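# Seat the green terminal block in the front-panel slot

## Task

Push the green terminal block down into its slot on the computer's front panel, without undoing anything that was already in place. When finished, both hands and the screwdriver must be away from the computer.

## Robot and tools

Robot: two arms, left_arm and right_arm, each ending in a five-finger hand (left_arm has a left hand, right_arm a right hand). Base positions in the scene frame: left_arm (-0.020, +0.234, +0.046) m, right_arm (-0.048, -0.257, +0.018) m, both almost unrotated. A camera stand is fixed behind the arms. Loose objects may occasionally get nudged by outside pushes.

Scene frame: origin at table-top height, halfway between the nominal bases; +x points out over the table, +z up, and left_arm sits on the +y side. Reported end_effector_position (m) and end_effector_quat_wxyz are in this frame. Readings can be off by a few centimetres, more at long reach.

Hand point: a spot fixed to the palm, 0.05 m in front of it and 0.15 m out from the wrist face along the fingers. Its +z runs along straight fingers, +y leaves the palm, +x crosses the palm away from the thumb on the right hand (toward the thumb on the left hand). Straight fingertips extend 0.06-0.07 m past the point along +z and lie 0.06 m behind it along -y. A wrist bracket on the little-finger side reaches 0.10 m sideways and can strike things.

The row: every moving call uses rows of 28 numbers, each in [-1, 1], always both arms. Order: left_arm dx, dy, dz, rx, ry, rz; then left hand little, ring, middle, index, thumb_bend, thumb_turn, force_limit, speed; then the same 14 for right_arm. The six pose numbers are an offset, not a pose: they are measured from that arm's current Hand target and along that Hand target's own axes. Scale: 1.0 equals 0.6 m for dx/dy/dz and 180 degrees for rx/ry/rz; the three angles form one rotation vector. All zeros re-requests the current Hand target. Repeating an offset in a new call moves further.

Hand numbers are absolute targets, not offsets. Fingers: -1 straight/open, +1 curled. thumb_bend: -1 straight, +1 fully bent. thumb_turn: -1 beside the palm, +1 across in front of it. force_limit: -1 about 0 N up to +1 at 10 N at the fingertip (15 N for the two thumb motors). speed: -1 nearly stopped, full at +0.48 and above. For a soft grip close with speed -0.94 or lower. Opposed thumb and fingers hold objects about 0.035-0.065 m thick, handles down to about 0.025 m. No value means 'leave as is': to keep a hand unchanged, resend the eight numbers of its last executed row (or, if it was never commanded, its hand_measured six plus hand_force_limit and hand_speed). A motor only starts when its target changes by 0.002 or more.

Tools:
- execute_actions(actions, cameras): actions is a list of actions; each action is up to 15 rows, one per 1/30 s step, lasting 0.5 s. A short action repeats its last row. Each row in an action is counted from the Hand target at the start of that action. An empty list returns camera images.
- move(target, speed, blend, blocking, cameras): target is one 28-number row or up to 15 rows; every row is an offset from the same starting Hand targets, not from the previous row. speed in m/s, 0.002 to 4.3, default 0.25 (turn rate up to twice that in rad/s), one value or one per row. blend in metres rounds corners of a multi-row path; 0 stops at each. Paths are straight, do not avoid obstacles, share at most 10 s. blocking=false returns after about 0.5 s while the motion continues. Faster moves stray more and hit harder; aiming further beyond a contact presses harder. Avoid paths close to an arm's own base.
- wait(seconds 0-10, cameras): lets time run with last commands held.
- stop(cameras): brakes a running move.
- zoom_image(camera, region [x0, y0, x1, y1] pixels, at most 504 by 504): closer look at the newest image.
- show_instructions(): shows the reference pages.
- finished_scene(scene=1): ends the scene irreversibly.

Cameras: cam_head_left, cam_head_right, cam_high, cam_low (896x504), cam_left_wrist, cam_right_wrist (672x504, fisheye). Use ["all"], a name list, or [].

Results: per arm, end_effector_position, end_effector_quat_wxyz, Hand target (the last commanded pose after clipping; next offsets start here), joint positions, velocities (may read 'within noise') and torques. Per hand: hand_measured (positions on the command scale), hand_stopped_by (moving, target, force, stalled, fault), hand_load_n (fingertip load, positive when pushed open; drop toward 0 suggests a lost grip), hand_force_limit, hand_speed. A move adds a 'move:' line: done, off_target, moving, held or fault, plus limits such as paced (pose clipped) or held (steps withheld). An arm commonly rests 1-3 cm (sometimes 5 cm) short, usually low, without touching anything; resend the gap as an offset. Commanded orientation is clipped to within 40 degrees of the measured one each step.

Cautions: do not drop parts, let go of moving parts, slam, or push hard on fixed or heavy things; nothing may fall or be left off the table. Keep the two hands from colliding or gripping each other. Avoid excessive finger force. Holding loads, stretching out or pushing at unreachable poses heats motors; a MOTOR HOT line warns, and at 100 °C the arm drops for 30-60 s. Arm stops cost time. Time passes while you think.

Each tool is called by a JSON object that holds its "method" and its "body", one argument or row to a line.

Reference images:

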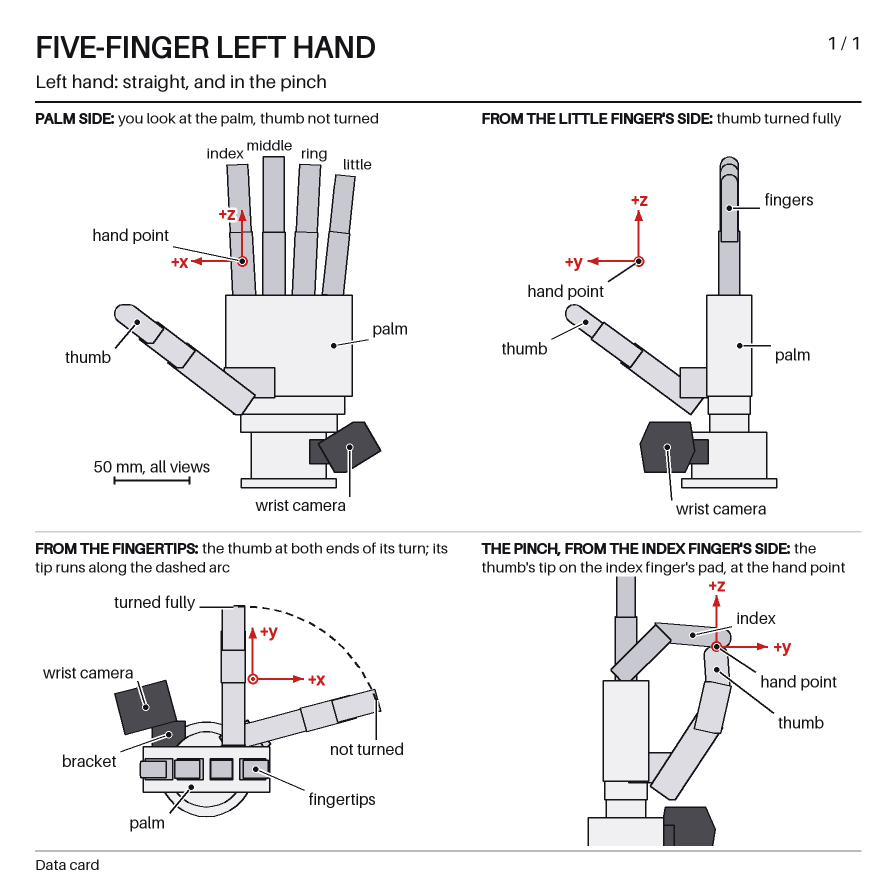

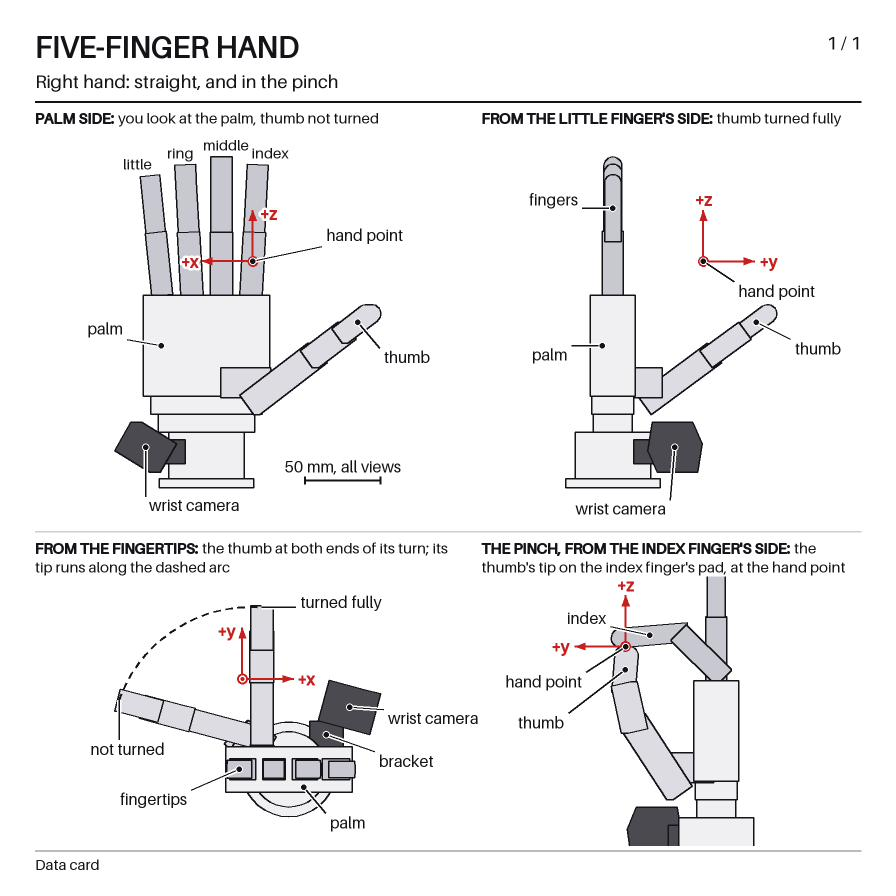

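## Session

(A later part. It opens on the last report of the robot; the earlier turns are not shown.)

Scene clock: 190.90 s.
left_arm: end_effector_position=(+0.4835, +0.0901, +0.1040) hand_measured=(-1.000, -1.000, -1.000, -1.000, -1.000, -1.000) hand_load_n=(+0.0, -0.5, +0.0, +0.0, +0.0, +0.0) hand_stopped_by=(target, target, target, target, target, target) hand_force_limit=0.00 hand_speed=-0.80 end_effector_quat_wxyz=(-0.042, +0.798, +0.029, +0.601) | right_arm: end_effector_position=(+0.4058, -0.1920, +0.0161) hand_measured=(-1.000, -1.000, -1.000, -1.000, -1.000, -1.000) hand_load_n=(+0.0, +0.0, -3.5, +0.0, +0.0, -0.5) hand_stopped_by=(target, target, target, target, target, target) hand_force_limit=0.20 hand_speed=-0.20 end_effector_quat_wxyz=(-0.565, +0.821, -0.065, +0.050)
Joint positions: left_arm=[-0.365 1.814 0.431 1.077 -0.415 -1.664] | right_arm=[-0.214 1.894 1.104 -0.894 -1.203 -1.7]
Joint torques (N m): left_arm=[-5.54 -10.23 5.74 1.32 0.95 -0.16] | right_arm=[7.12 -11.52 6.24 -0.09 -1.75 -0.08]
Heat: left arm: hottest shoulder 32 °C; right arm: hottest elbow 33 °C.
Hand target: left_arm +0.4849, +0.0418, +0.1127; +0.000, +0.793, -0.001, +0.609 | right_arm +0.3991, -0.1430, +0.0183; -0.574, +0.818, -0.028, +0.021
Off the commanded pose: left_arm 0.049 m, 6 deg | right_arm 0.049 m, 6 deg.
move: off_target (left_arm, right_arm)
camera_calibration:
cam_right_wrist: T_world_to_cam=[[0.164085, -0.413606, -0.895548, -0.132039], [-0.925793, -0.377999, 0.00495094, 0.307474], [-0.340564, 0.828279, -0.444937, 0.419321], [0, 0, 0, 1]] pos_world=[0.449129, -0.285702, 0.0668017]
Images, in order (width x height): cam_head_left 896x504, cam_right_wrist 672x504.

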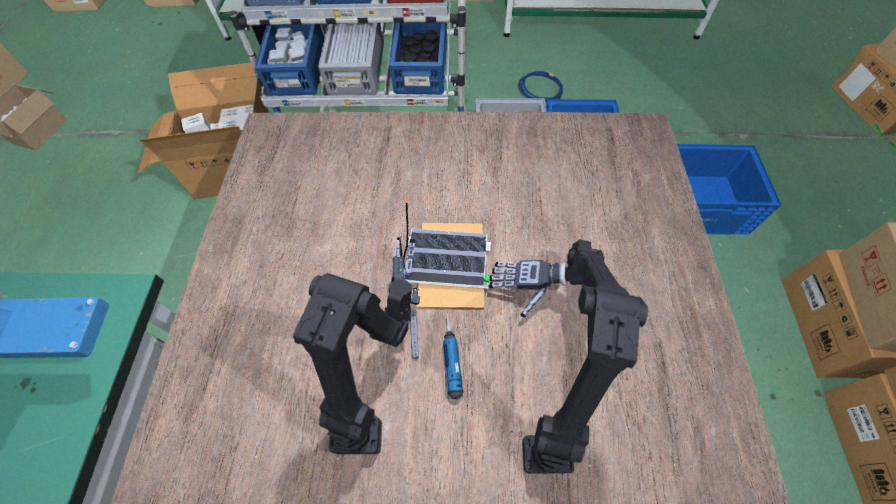

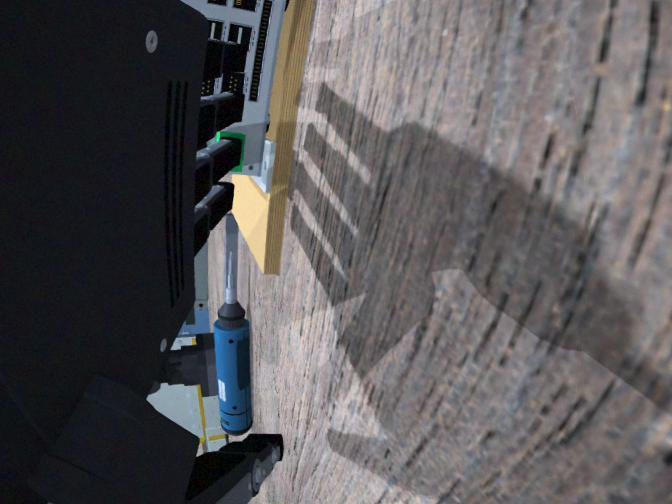

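{"method": "move", "body": {
  "target": [0,0.025,0,0,0,0,-1,-1,-1,-1,-1,-1,0,-0.8,-0.0090,-0.0111,0.0304,0,-0.0131,-0.0048,-1,-1,-1,-1,-1,-1,0.2,-0.2],
  "speed": 0.05,
  "cameras": ["cam_head_left","cam_right_wrist"]
}}

{"method": "zoom_image", "body": {
  "camera": "cam_head_left",
  "region": [478, 262, 508, 292]
}}

{"method": "zoom_image", "body": {
  "camera": "cam_right_wrist",
  "region": [180, 60, 340, 220]
}}

Scene clock: 191.97 s.
left_arm: end_effector_position=(+0.4843, +0.0907, +0.1035) hand_measured=(-1.000, -1.000, -1.000, -1.000, -1.000, -1.000) hand_load_n=(+0.0, +0.0, +0.0, +0.0, +0.0, -0.5) hand_stopped_by=(target, target, target, target, target, target) hand_force_limit=0.00 hand_speed=-0.80 end_effector_quat_wxyz=(-0.054, +0.797, +0.040, +0.600) | right_arm: end_effector_position=(+0.4050, -0.1913, +0.0167) hand_measured=(-1.000, -1.000, -1.000, -1.000, -1.000, -1.000) hand_load_n=(+0.0, +0.0, -5.5, +0.0, +0.0, -0.5) hand_stopped_by=(target, target, target, target, target, target) hand_force_limit=0.20 hand_speed=-0.20 end_effector_quat_wxyz=(-0.561, +0.824, -0.060, +0.049)
Joint positions: left_arm=[-0.383 1.814 0.436 1.065 -0.466 -1.676] | right_arm=[-0.209 1.889 1.104 -0.9 -1.193 -1.707]
Joint torques (N m): left_arm=[-7.71 -10.17 6.22 1.09 1.45 -0.18] | right_arm=[9.52 -11.16 6.31 -0.4 -2.13 -0.14]
Heat: left arm: hottest shoulder 32 °C; right arm: hottest elbow 33 °C.
Hand target: left_arm +0.4849, +0.0269, +0.1127; +0.000, +0.793, -0.001, +0.609 | right_arm +0.3951, -0.1234, +0.0184; -0.574, +0.819, -0.010, +0.008
Off the commanded pose: left_arm 0.065 m, 8 deg | right_arm 0.069 m, 8 deg.
move: off_target (left_arm, right_arm)
camera_calibration:
cam_right_wrist: T_world_to_cam=[[0.170593, -0.421334, -0.890716, -0.135252], [-0.922801, -0.385237, 0.0054902, 0.304361], [-0.34545, 0.821018, -0.454526, 0.419447], [0, 0, 0, 1]] pos_world=[0.448836, -0.284109, 0.0685072]
Images, in order (width x height): cam_head_left 896x504, cam_right_wrist 672x504.

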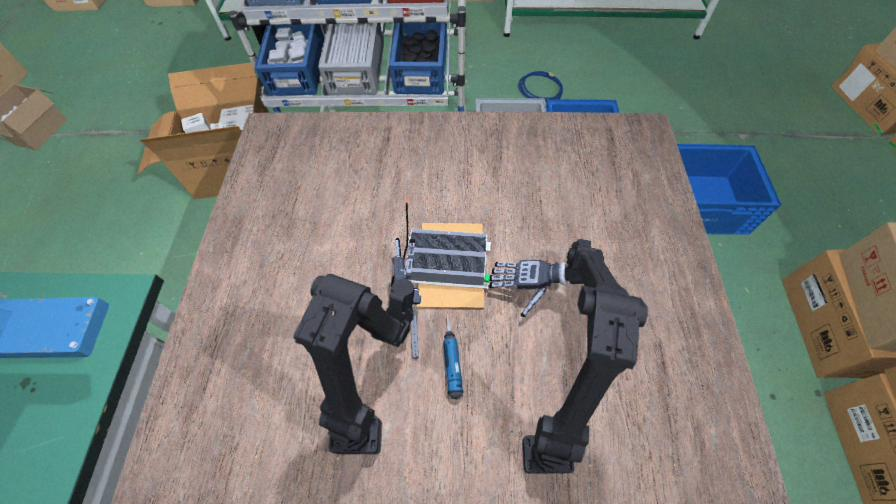

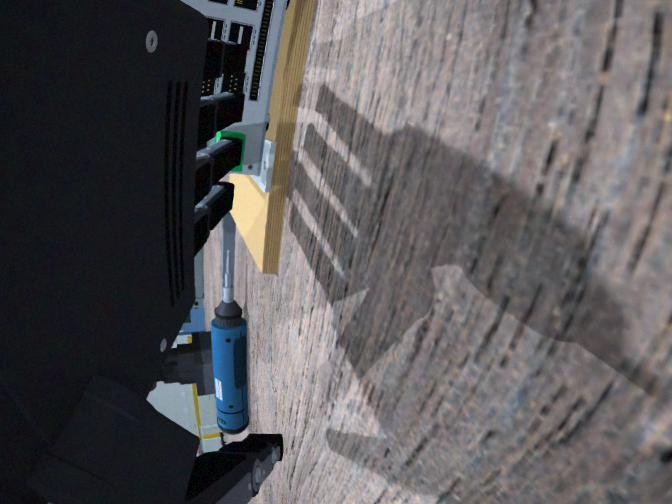

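Scaled by 16.800 from the camera's 896x504 image, which has a finer 1280x720 frame.

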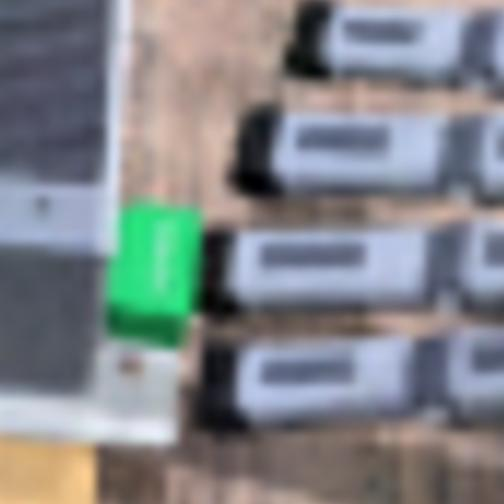

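Scaled by 3.150 from the camera's 672x504 image, which has a finer 960x720 frame.

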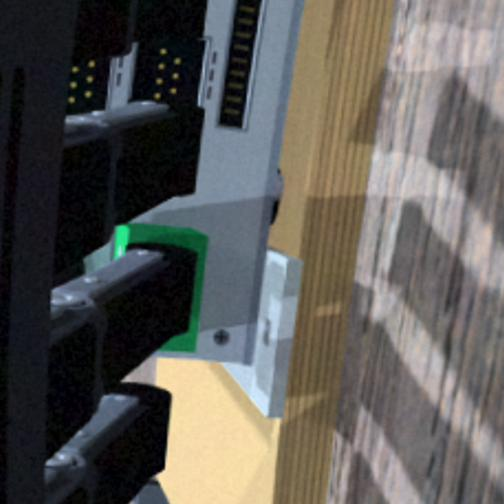

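{"method": "move", "body": {
  "target": [0,0.025,0,0,0,0,-1,-1,-1,-1,-1,-1,0,-0.8,-0.0090,-0.0111,0.0304,0,-0.0131,-0.0048,-1,-1,-1,-1,-1,-1,0.2,-0.2],
  "speed": 0.05,
  "cameras": ["cam_head_left","cam_right_wrist"]
}}

{"method": "zoom_image", "body": {
  "camera": "cam_head_left",
  "region": [478, 262, 508, 292]
}}

{"method": "zoom_image", "body": {
  "camera": "cam_right_wrist",
  "region": [180, 60, 340, 220]
}}

Scene clock: 193.13 s.
left_arm: end_effector_position=(+0.4846, +0.0913, +0.1027) hand_measured=(-1.000, -1.000, -1.000, -1.000, -1.000, -1.000) hand_load_n=(+0.0, +0.0, +0.0, +0.0, +0.0, -0.5) hand_stopped_by=(target, target, target, target, target, target) hand_force_limit=0.00 hand_speed=-0.80 end_effector_quat_wxyz=(-0.066, +0.797, +0.051, +0.598) | right_arm: end_effector_position=(+0.4050, -0.1907, +0.0174) hand_measured=(-1.000, -1.000, -1.000, -1.000, -1.000, -1.000) hand_load_n=(-0.5, +0.0, -7.5, +0.0, +0.0, +0.0) hand_stopped_by=(target, target, target, target, target, target) hand_force_limit=0.20 hand_speed=-0.20 end_effector_quat_wxyz=(-0.556, +0.828, -0.051, +0.051)
Joint positions: left_arm=[-0.401 1.814 0.441 1.051 -0.514 -1.689] | right_arm=[-0.204 1.884 1.108 -0.912 -1.182 -1.728]
Joint torques (N m): left_arm=[-9.29 -10.17 6.74 0.92 1.89 -0.14] | right_arm=[11.69 -10.81 6.11 -0.69 -2.54 -0.14]
Heat: left arm: hottest shoulder 32 °C; right arm: hottest elbow 33 °C.
Hand target: left_arm +0.4848, +0.0118, +0.1126; +0.000, +0.794, -0.001, +0.609 | right_arm +0.3901, -0.1037, +0.0184; -0.574, +0.819, +0.008, -0.004
Off the commanded pose: left_arm 0.080 m, 10 deg | right_arm 0.088 m, 10 deg.
move: off_target (left_arm, right_arm)
camera_calibration:
cam_right_wrist: T_world_to_cam=[[0.187456, -0.430463, -0.882928, -0.143058], [-0.917195, -0.398438, -0.000476467, 0.299911], [-0.351587, 0.809907, -0.469508, 0.419967], [0, 0, 0, 1]] pos_world=[0.449549, -0.282219, 0.0710111]
Images, in order (width x height): cam_head_left 896x504, cam_right_wrist 672x504.

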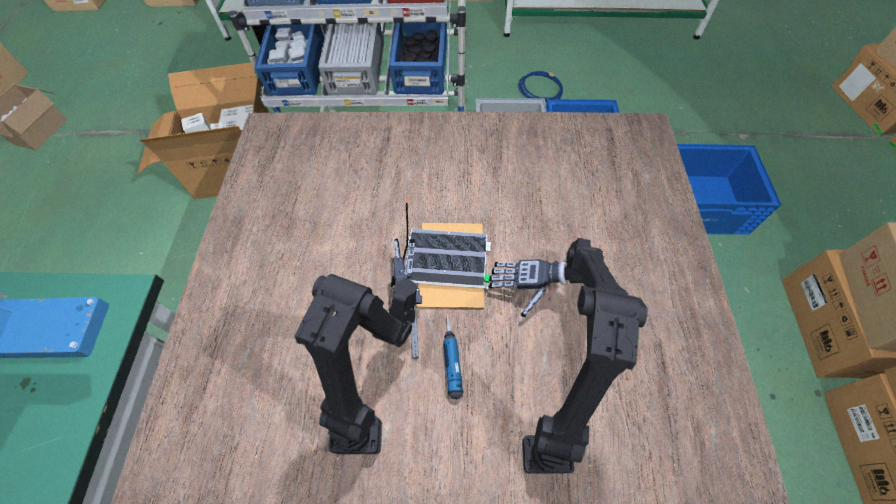

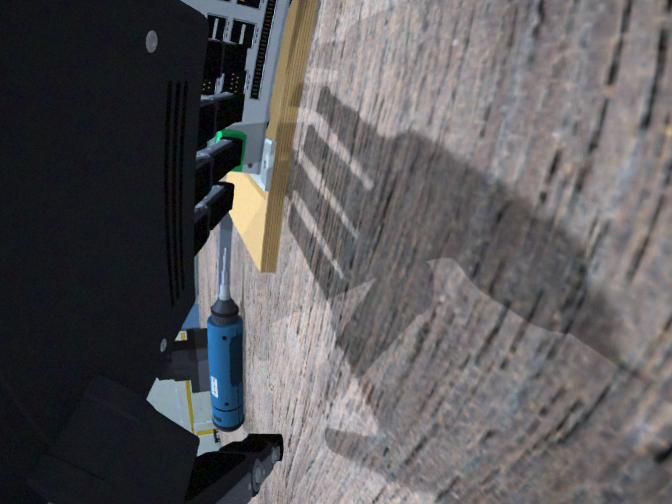

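Scaled by 16.800 from the camera's 896x504 image, which has a finer 1280x720 frame.

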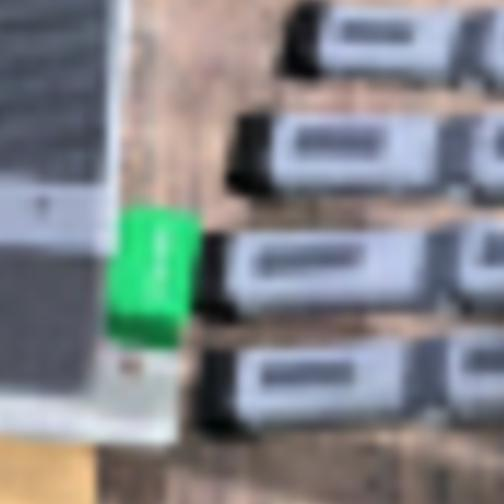

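Scaled by 3.150 from the camera's 672x504 image, which has a finer 960x720 frame.

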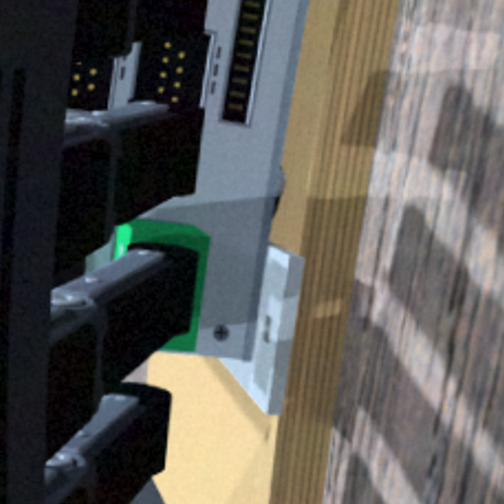

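{"method": "move", "body": {
  "target": [0,0.025,0,0,0,0,-1,-1,-1,-1,-1,-1,0,-0.8,-0.0044,-0.0114,0.0314,0,0,0,-1,-1,-1,-1,-1,-1,0.2,-0.2],
  "speed": 0.05,
  "cameras": ["cam_head_left","cam_right_wrist"]
}}

{"method": "zoom_image", "body": {
  "camera": "cam_head_left",
  "region": [478, 262, 508, 292]
}}

{"method": "zoom_image", "body": {
  "camera": "cam_right_wrist",
  "region": [180, 60, 340, 220]
}}

Scene clock: 195.03 s.
left_arm: end_effector_position=(+0.4843, +0.0923, +0.1012) hand_measured=(-1.000, -1.000, -1.000, -1.000, -1.000, -1.000) hand_load_n=(+0.0, +0.0, +0.0, +0.0, +0.0, +0.0) hand_stopped_by=(target, target, target, target, target, target) hand_force_limit=0.00 hand_speed=-0.80 end_effector_quat_wxyz=(-0.077, +0.797, +0.063, +0.596) | right_arm: end_effector_position=(+0.4069, -0.1864, +0.0206) hand_measured=(-1.000, -1.000, -0.998, -1.000, -1.000, -1.000) hand_load_n=(+0.0, +0.0, -10.0, +0.0, +0.0, +0.0) hand_stopped_by=(target, target, target, target, target, target) hand_force_limit=0.20 hand_speed=-0.20 end_effector_quat_wxyz=(-0.550, +0.832, -0.051, +0.058)
Joint positions: left_arm=[-0.419 1.814 0.445 1.034 -0.562 -1.704] | right_arm=[-0.191 1.859 1.088 -0.849 -1.172 -1.669]
Joint torques (N m): left_arm=[-11.05 -10.17 7.3 0.98 2.33 -0.13] | right_arm=[13.16 -10.58 4.9 0.38 -3.11 0.13]
Heat: left arm: hottest shoulder 31 °C; right arm: hottest elbow 33 °C.
Hand target: left_arm +0.4848, -0.0031, +0.1126; +0.000, +0.794, -0.001, +0.609 | right_arm +0.3872, -0.0838, +0.0185; -0.574, +0.819, +0.008, -0.004
Off the commanded pose: left_arm 0.096 m, 12 deg | right_arm 0.105 m, 10 deg.
move: off_target (left_arm, right_arm)
camera_calibration:
cam_right_wrist: T_world_to_cam=[[0.193056, -0.445102, -0.874422, -0.143919], [-0.920871, -0.389837, -0.0048748, 0.306525], [-0.338712, 0.806171, -0.485142, 0.413009], [0, 0, 0, 1]] pos_world=[0.449946, -0.277519, 0.0760166]
Images, in order (width x height): cam_head_left 896x504, cam_right_wrist 672x504.

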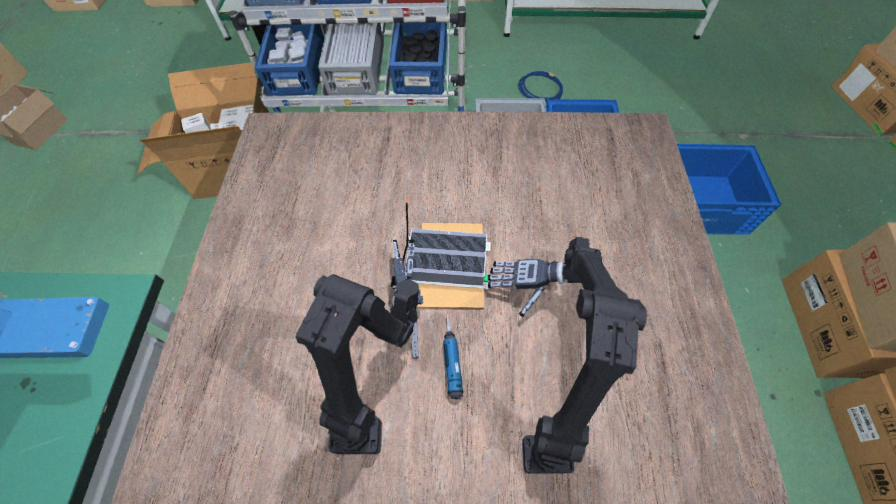

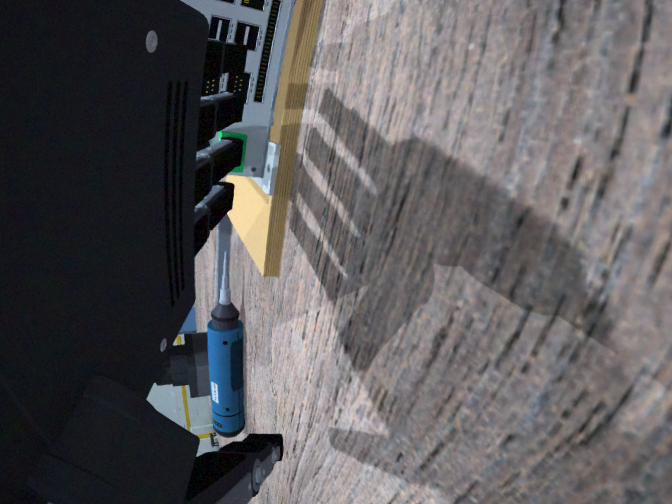

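Scaled by 16.800 from the camera's 896x504 image, which has a finer 1280x720 frame.

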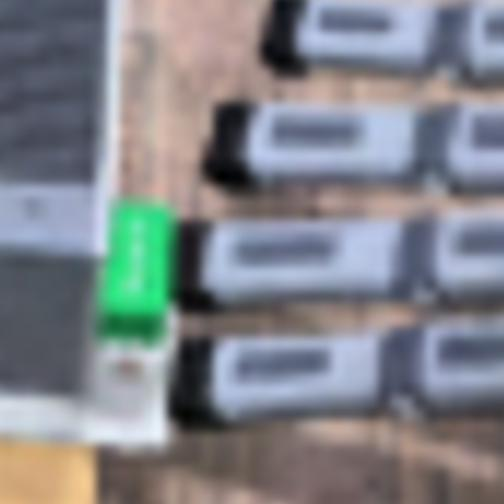

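Scaled by 3.150 from the camera's 672x504 image, which has a finer 960x720 frame.

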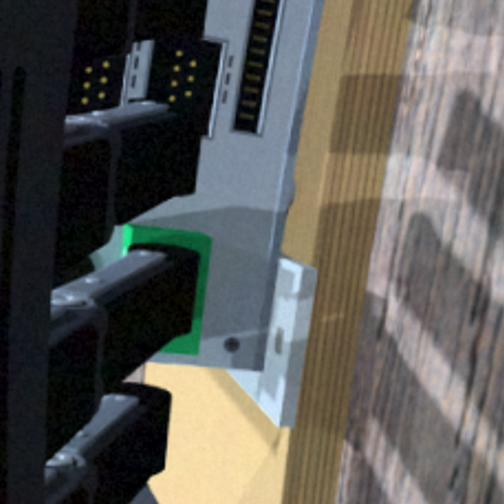

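{"method": "move", "body": {
  "target": [0,-0.117,0,0,0,0,-1,-1,-1,-1,-1,-1,0,-0.8,0.028,0.0586,-0.1708,0,0.0522,0.019,-1,-1,-1,-1,-1,-1,0.2,-0.2],
  "speed": 0.06,
  "cameras": ["cam_head_left","cam_right_wrist"]
}}

{"method": "zoom_image", "body": {
  "camera": "cam_head_left",
  "region": [478, 262, 508, 292]
}}

{"method": "zoom_image", "body": {
  "camera": "cam_right_wrist",
  "region": [180, 60, 340, 220]
}}

Scene clock: 197.53 s.
left_arm: end_effector_position=(+0.4831, +0.0901, +0.1012) hand_measured=(-1.000, -1.000, -1.000, -1.000, -1.000, -1.000) hand_load_n=(+0.0, +0.0, +0.0, +0.0, +0.0, +0.0) hand_stopped_by=(target, target, target, target, target, target) hand_force_limit=0.00 hand_speed=-0.80 end_effector_quat_wxyz=(-0.024, +0.805, +0.017, +0.593) | right_arm: end_effector_position=(+0.3977, -0.1891, +0.0203) hand_measured=(-1.000, -1.000, -1.000, -1.000, -1.000, -1.000) hand_load_n=(+0.0, +0.0, -1.0, +0.0, +0.0, +0.0) hand_stopped_by=(target, target, target, target, target, target) hand_force_limit=0.20 hand_speed=-0.20 end_effector_quat_wxyz=(-0.569, +0.819, -0.065, +0.043)
Joint positions: left_arm=[-0.338 1.806 0.43 1.056 -0.345 -1.664] | right_arm=[-0.213 1.884 1.095 -0.928 -1.21 -1.722]
Joint torques (N m): left_arm=[-1.61 -9.64 4.46 3.11 0.85 0.06] | right_arm=[-0.03 -10.23 8.5 -0.39 -1.35 -0.2]
Heat: left arm: hottest shoulder 31 °C; right arm: hottest elbow 33 °C.
Hand target: left_arm +0.4849, +0.0670, +0.1128; +0.000, +0.793, -0.001, +0.609 | right_arm +0.4058, -0.1917, +0.0203; -0.572, +0.816, -0.063, +0.045
Off the commanded pose: left_arm 0.026 m, 4 deg | right_arm 0.009 m, 1 deg.
move: off_target (left_arm)
camera_calibration:
cam_right_wrist: T_world_to_cam=[[0.156658, -0.402708, -0.901823, -0.120626], [-0.922872, -0.384933, 0.0115765, 0.298435], [-0.351803, 0.830453, -0.431951, 0.420737], [0, 0, 0, 1]] pos_world=[0.442331, -0.283102, 0.0694996]
Images, in order (width x height): cam_head_left 896x504, cam_right_wrist 672x504.

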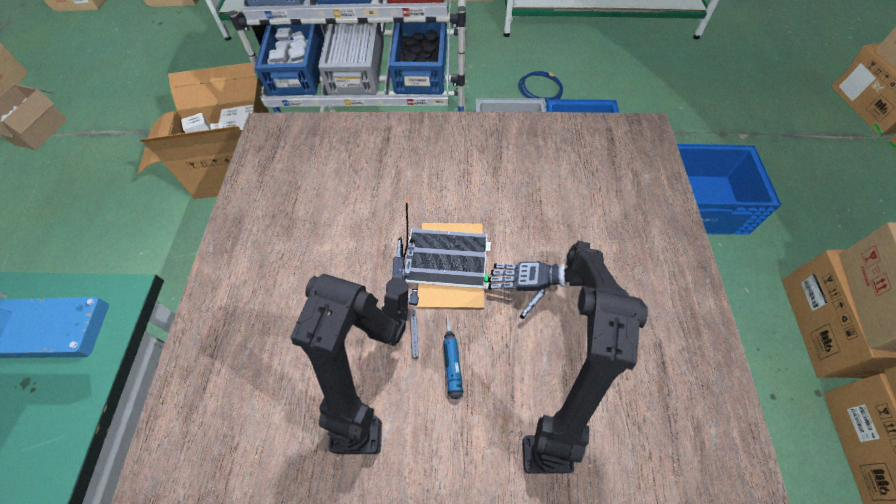

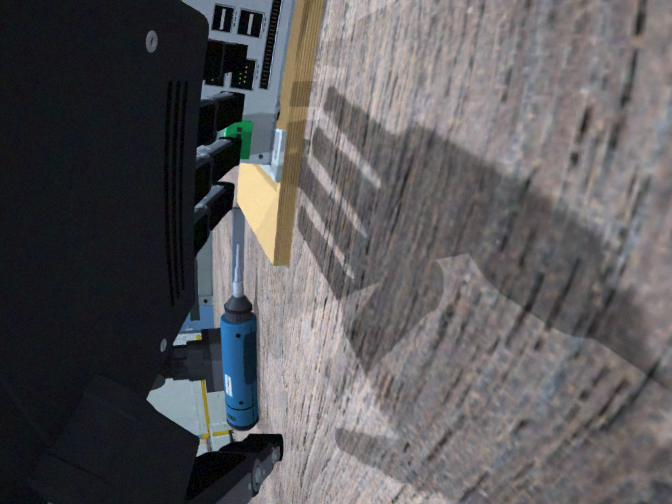

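Scaled by 16.800 from the camera's 896x504 image, which has a finer 1280x720 frame.

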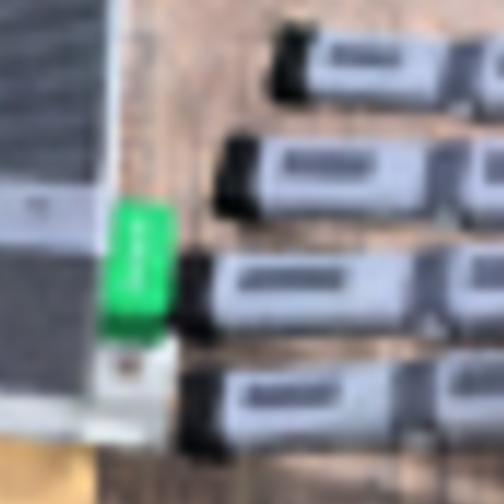

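Scaled by 3.150 from the camera's 672x504 image, which has a finer 960x720 frame.

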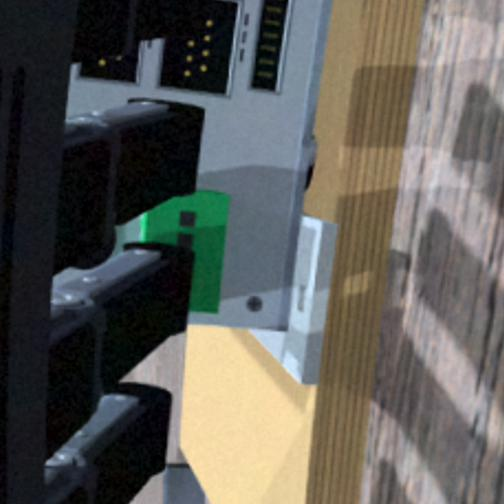

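{"method": "move", "body": {
  "target": [
    [0,0,0,0,0,0,-1,-1,-1,-1,-1,-1,0,-0.8,0.0077,0.0168,-0.0464,0,0,0,-1,-1,-1,-1,-1,-1,0.2,-0.2],
    [0,0,0,0,0,0,-1,-1,-1,-1,-1,-1,0,-0.8,-0.0086,-0.1388,-0.1055,0,0,0,-1,-1,-1,-1,-1,-1,0.2,-0.2],
    [0,0,0,0,0,0,-1,-1,-1,-1,-1,-1,0,-0.8,-0.0089,-0.1543,-0.0628,0,0,0,-1,-1,-1,-1,-1,-1,0.2,-0.2]
  ],
  "speed": 0.12,
  "blend": 0.01,
  "cameras": ["all"]
}}

{"method": "zoom_image", "body": {
  "camera": "cam_right_wrist",
  "region": [346, 122, 396, 172]
}}

{"method": "zoom_image", "body": {
  "camera": "cam_head_left",
  "region": [478, 262, 508, 292]
}}

Scene clock: 200.30 s.
left_arm: end_effector_position=(+0.4830, +0.0894, +0.1013) hand_measured=(-1.000, -1.000, -1.000, -1.000, -1.000, -1.000) hand_load_n=(+0.0, +0.0, +0.0, +0.0, +0.0, +0.0) hand_stopped_by=(target, target, target, target, target, target) hand_force_limit=0.00 hand_speed=-0.80 end_effector_quat_wxyz=(-0.022, +0.805, +0.016, +0.593) | right_arm: end_effector_position=(+0.3958, -0.1990, +0.1143) hand_measured=(-1.000, -1.000, -1.000, -1.000, -1.000, -1.000) hand_load_n=(+0.0, +0.0, +0.0, +0.0, +0.0, -0.5) hand_stopped_by=(target, target, target, target, target, target) hand_force_limit=0.20 hand_speed=-0.20 end_effector_quat_wxyz=(-0.573, +0.816, -0.070, +0.042)
Joint positions: left_arm=[-0.338 1.806 0.43 1.056 -0.342 -1.664] | right_arm=[-0.238 1.74 1.183 -1.221 -1.216 -1.779]
Joint torques (N m): left_arm=[-1.55 -9.64 4.48 3.08 0.73 0.05] | right_arm=[1.03 -11.46 8.38 0.28 -1.01 0.05]
Heat: left arm: hottest shoulder 31 °C; right arm: hottest elbow 33 °C.
Hand target: left_arm +0.4849, +0.0670, +0.1127; +0.000, +0.794, -0.001, +0.609 | right_arm +0.3997, -0.1947, +0.1202; -0.572, +0.816, -0.063, +0.045
Off the commanded pose: left_arm 0.025 m, 4 deg | right_arm 0.008 m, 1 deg.
move: off_target (left_arm)
camera_calibration:
cam_left_wrist: T_world_to_cam=[[0.0474836, 0.967958, 0.246581, -0.132605], [-0.251348, -0.227338, 0.94082, 0.0446377], [0.966731, -0.106651, 0.232499, -0.362629], [0, 0, 0, 1]] pos_world=[0.368081, 0.0998295, 0.075013]
cam_right_wrist: T_world_to_cam=[[0.149825, -0.393861, -0.906877, -0.034421], [-0.925185, -0.379329, 0.0118953, 0.293766], [-0.34869, 0.837247, -0.421227, 0.467691], [0, 0, 0, 1]] pos_world=[0.440025, -0.293696, 0.162294]

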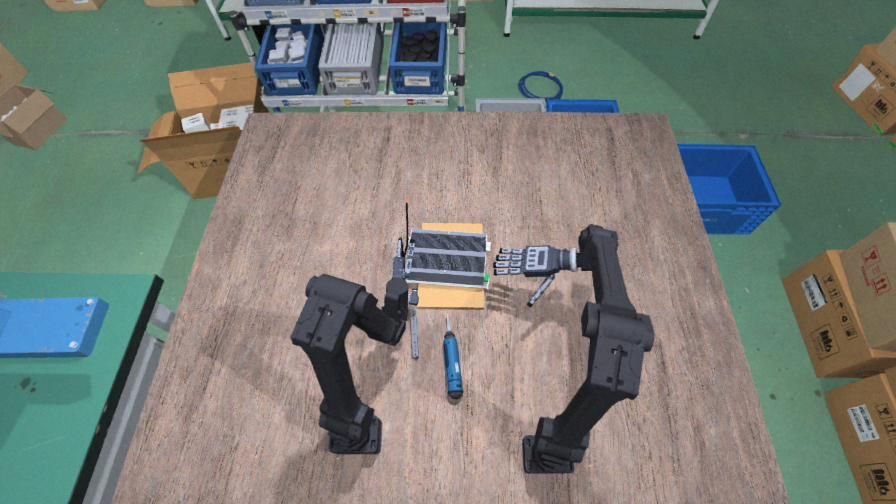

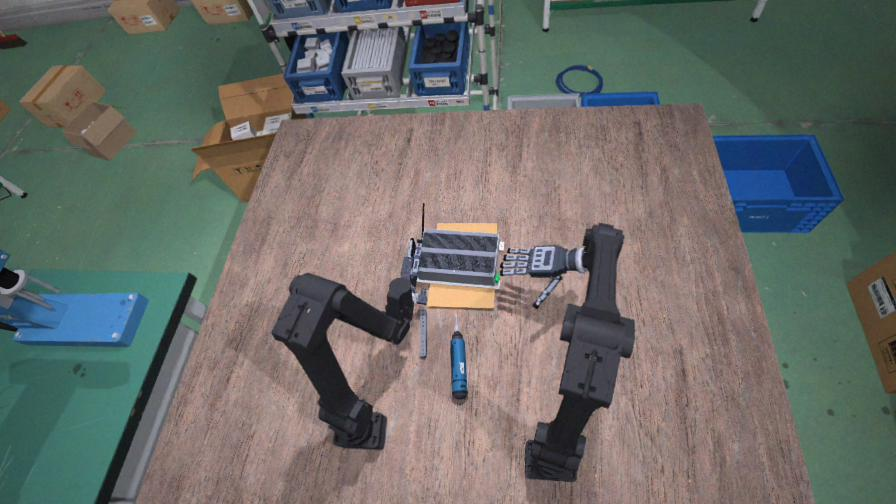

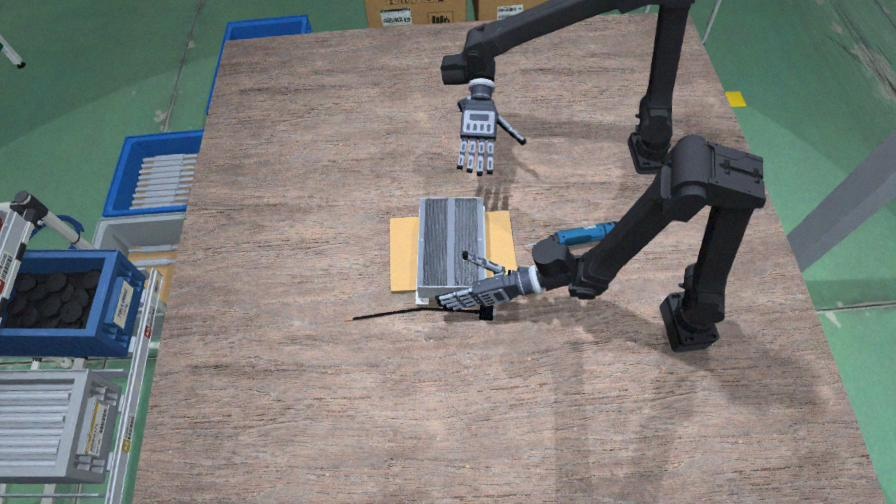

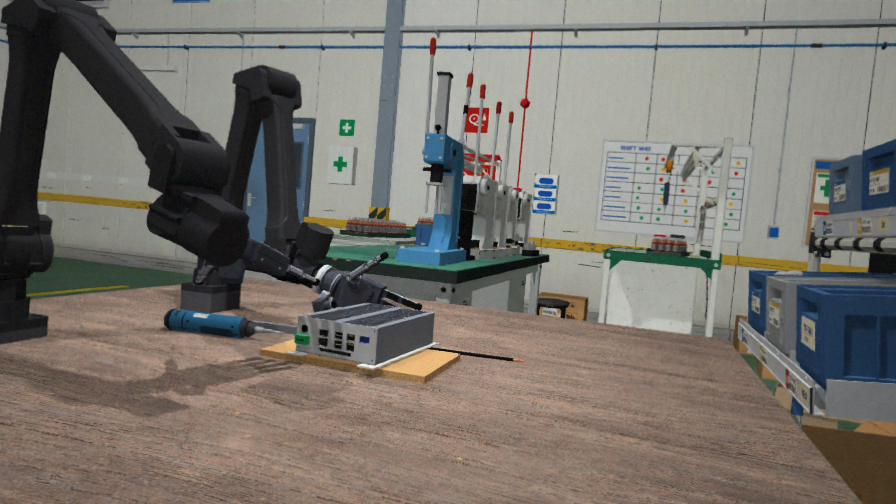

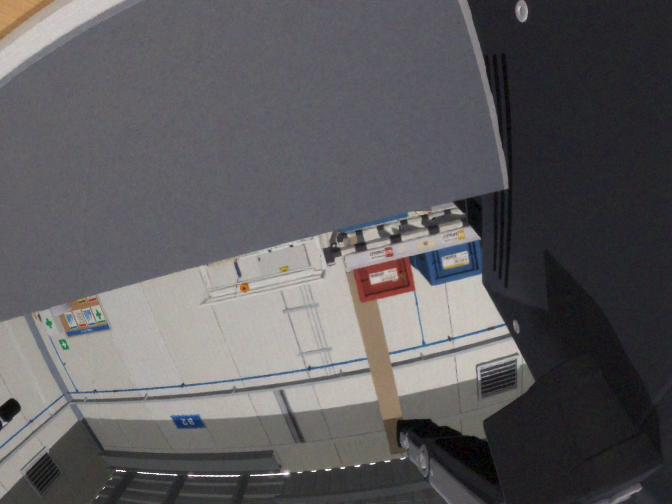

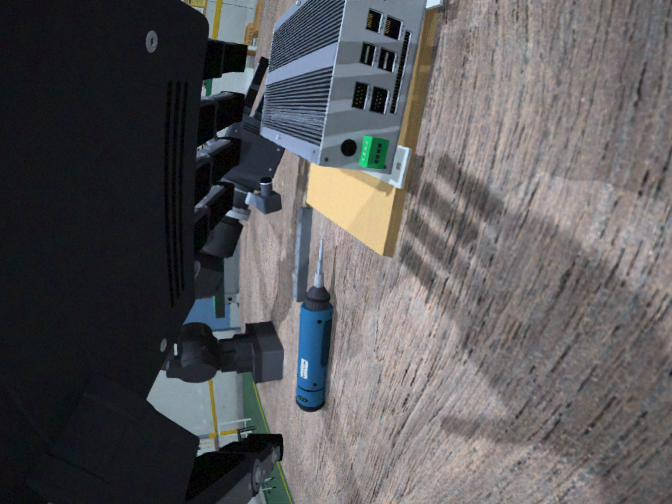

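Scaled by 10.080 from the camera's 672x504 image, which has a finer 960x720 frame.

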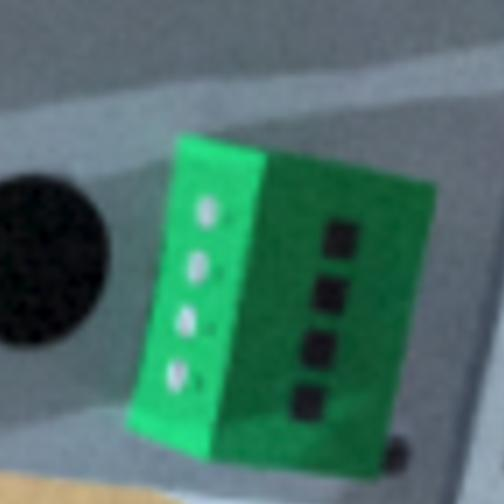

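Scaled by 16.800 from the camera's 896x504 image, which has a finer 1280x720 frame.

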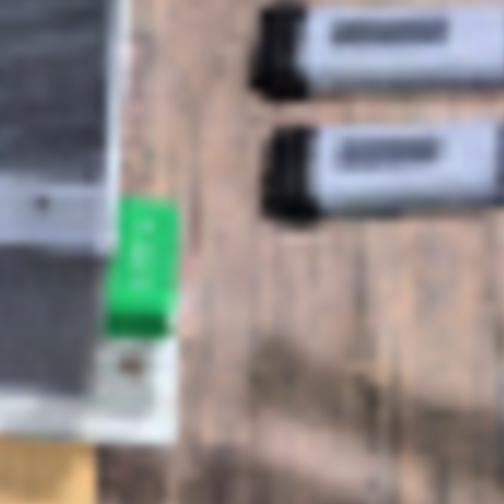

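{"method": "zoom_image", "body": {
  "camera": "cam_high",
  "region": [400, 230, 580, 350]
}}

{"method": "zoom_image", "body": {
  "camera": "cam_head_left",
  "region": [360, 190, 510, 330]
}}

{"method": "zoom_image", "body": {
  "camera": "cam_head_right",
  "region": [370, 190, 520, 330]
}}

Scaled by 2.800 from the camera's 896x504 image, which has a finer 1280x720 frame.

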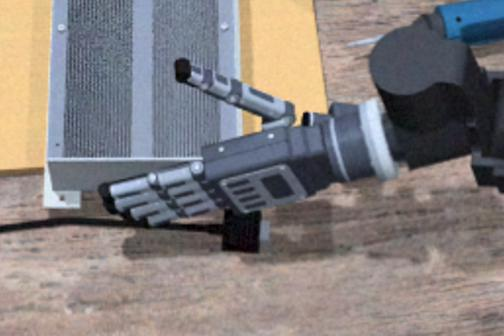

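Scaled by 3.360 from the camera's 896x504 image, which has a finer 1280x720 frame.

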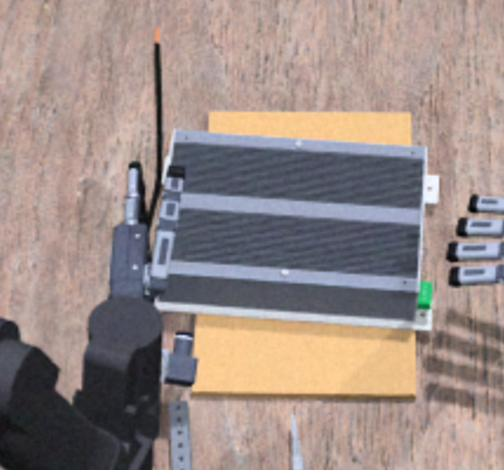

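Scaled by 3.360 from the camera's 896x504 image, which has a finer 1280x720 frame.

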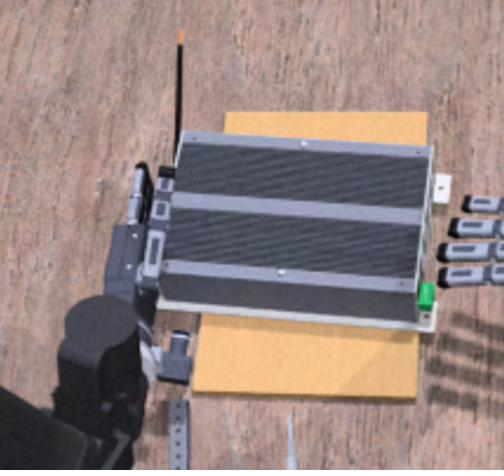

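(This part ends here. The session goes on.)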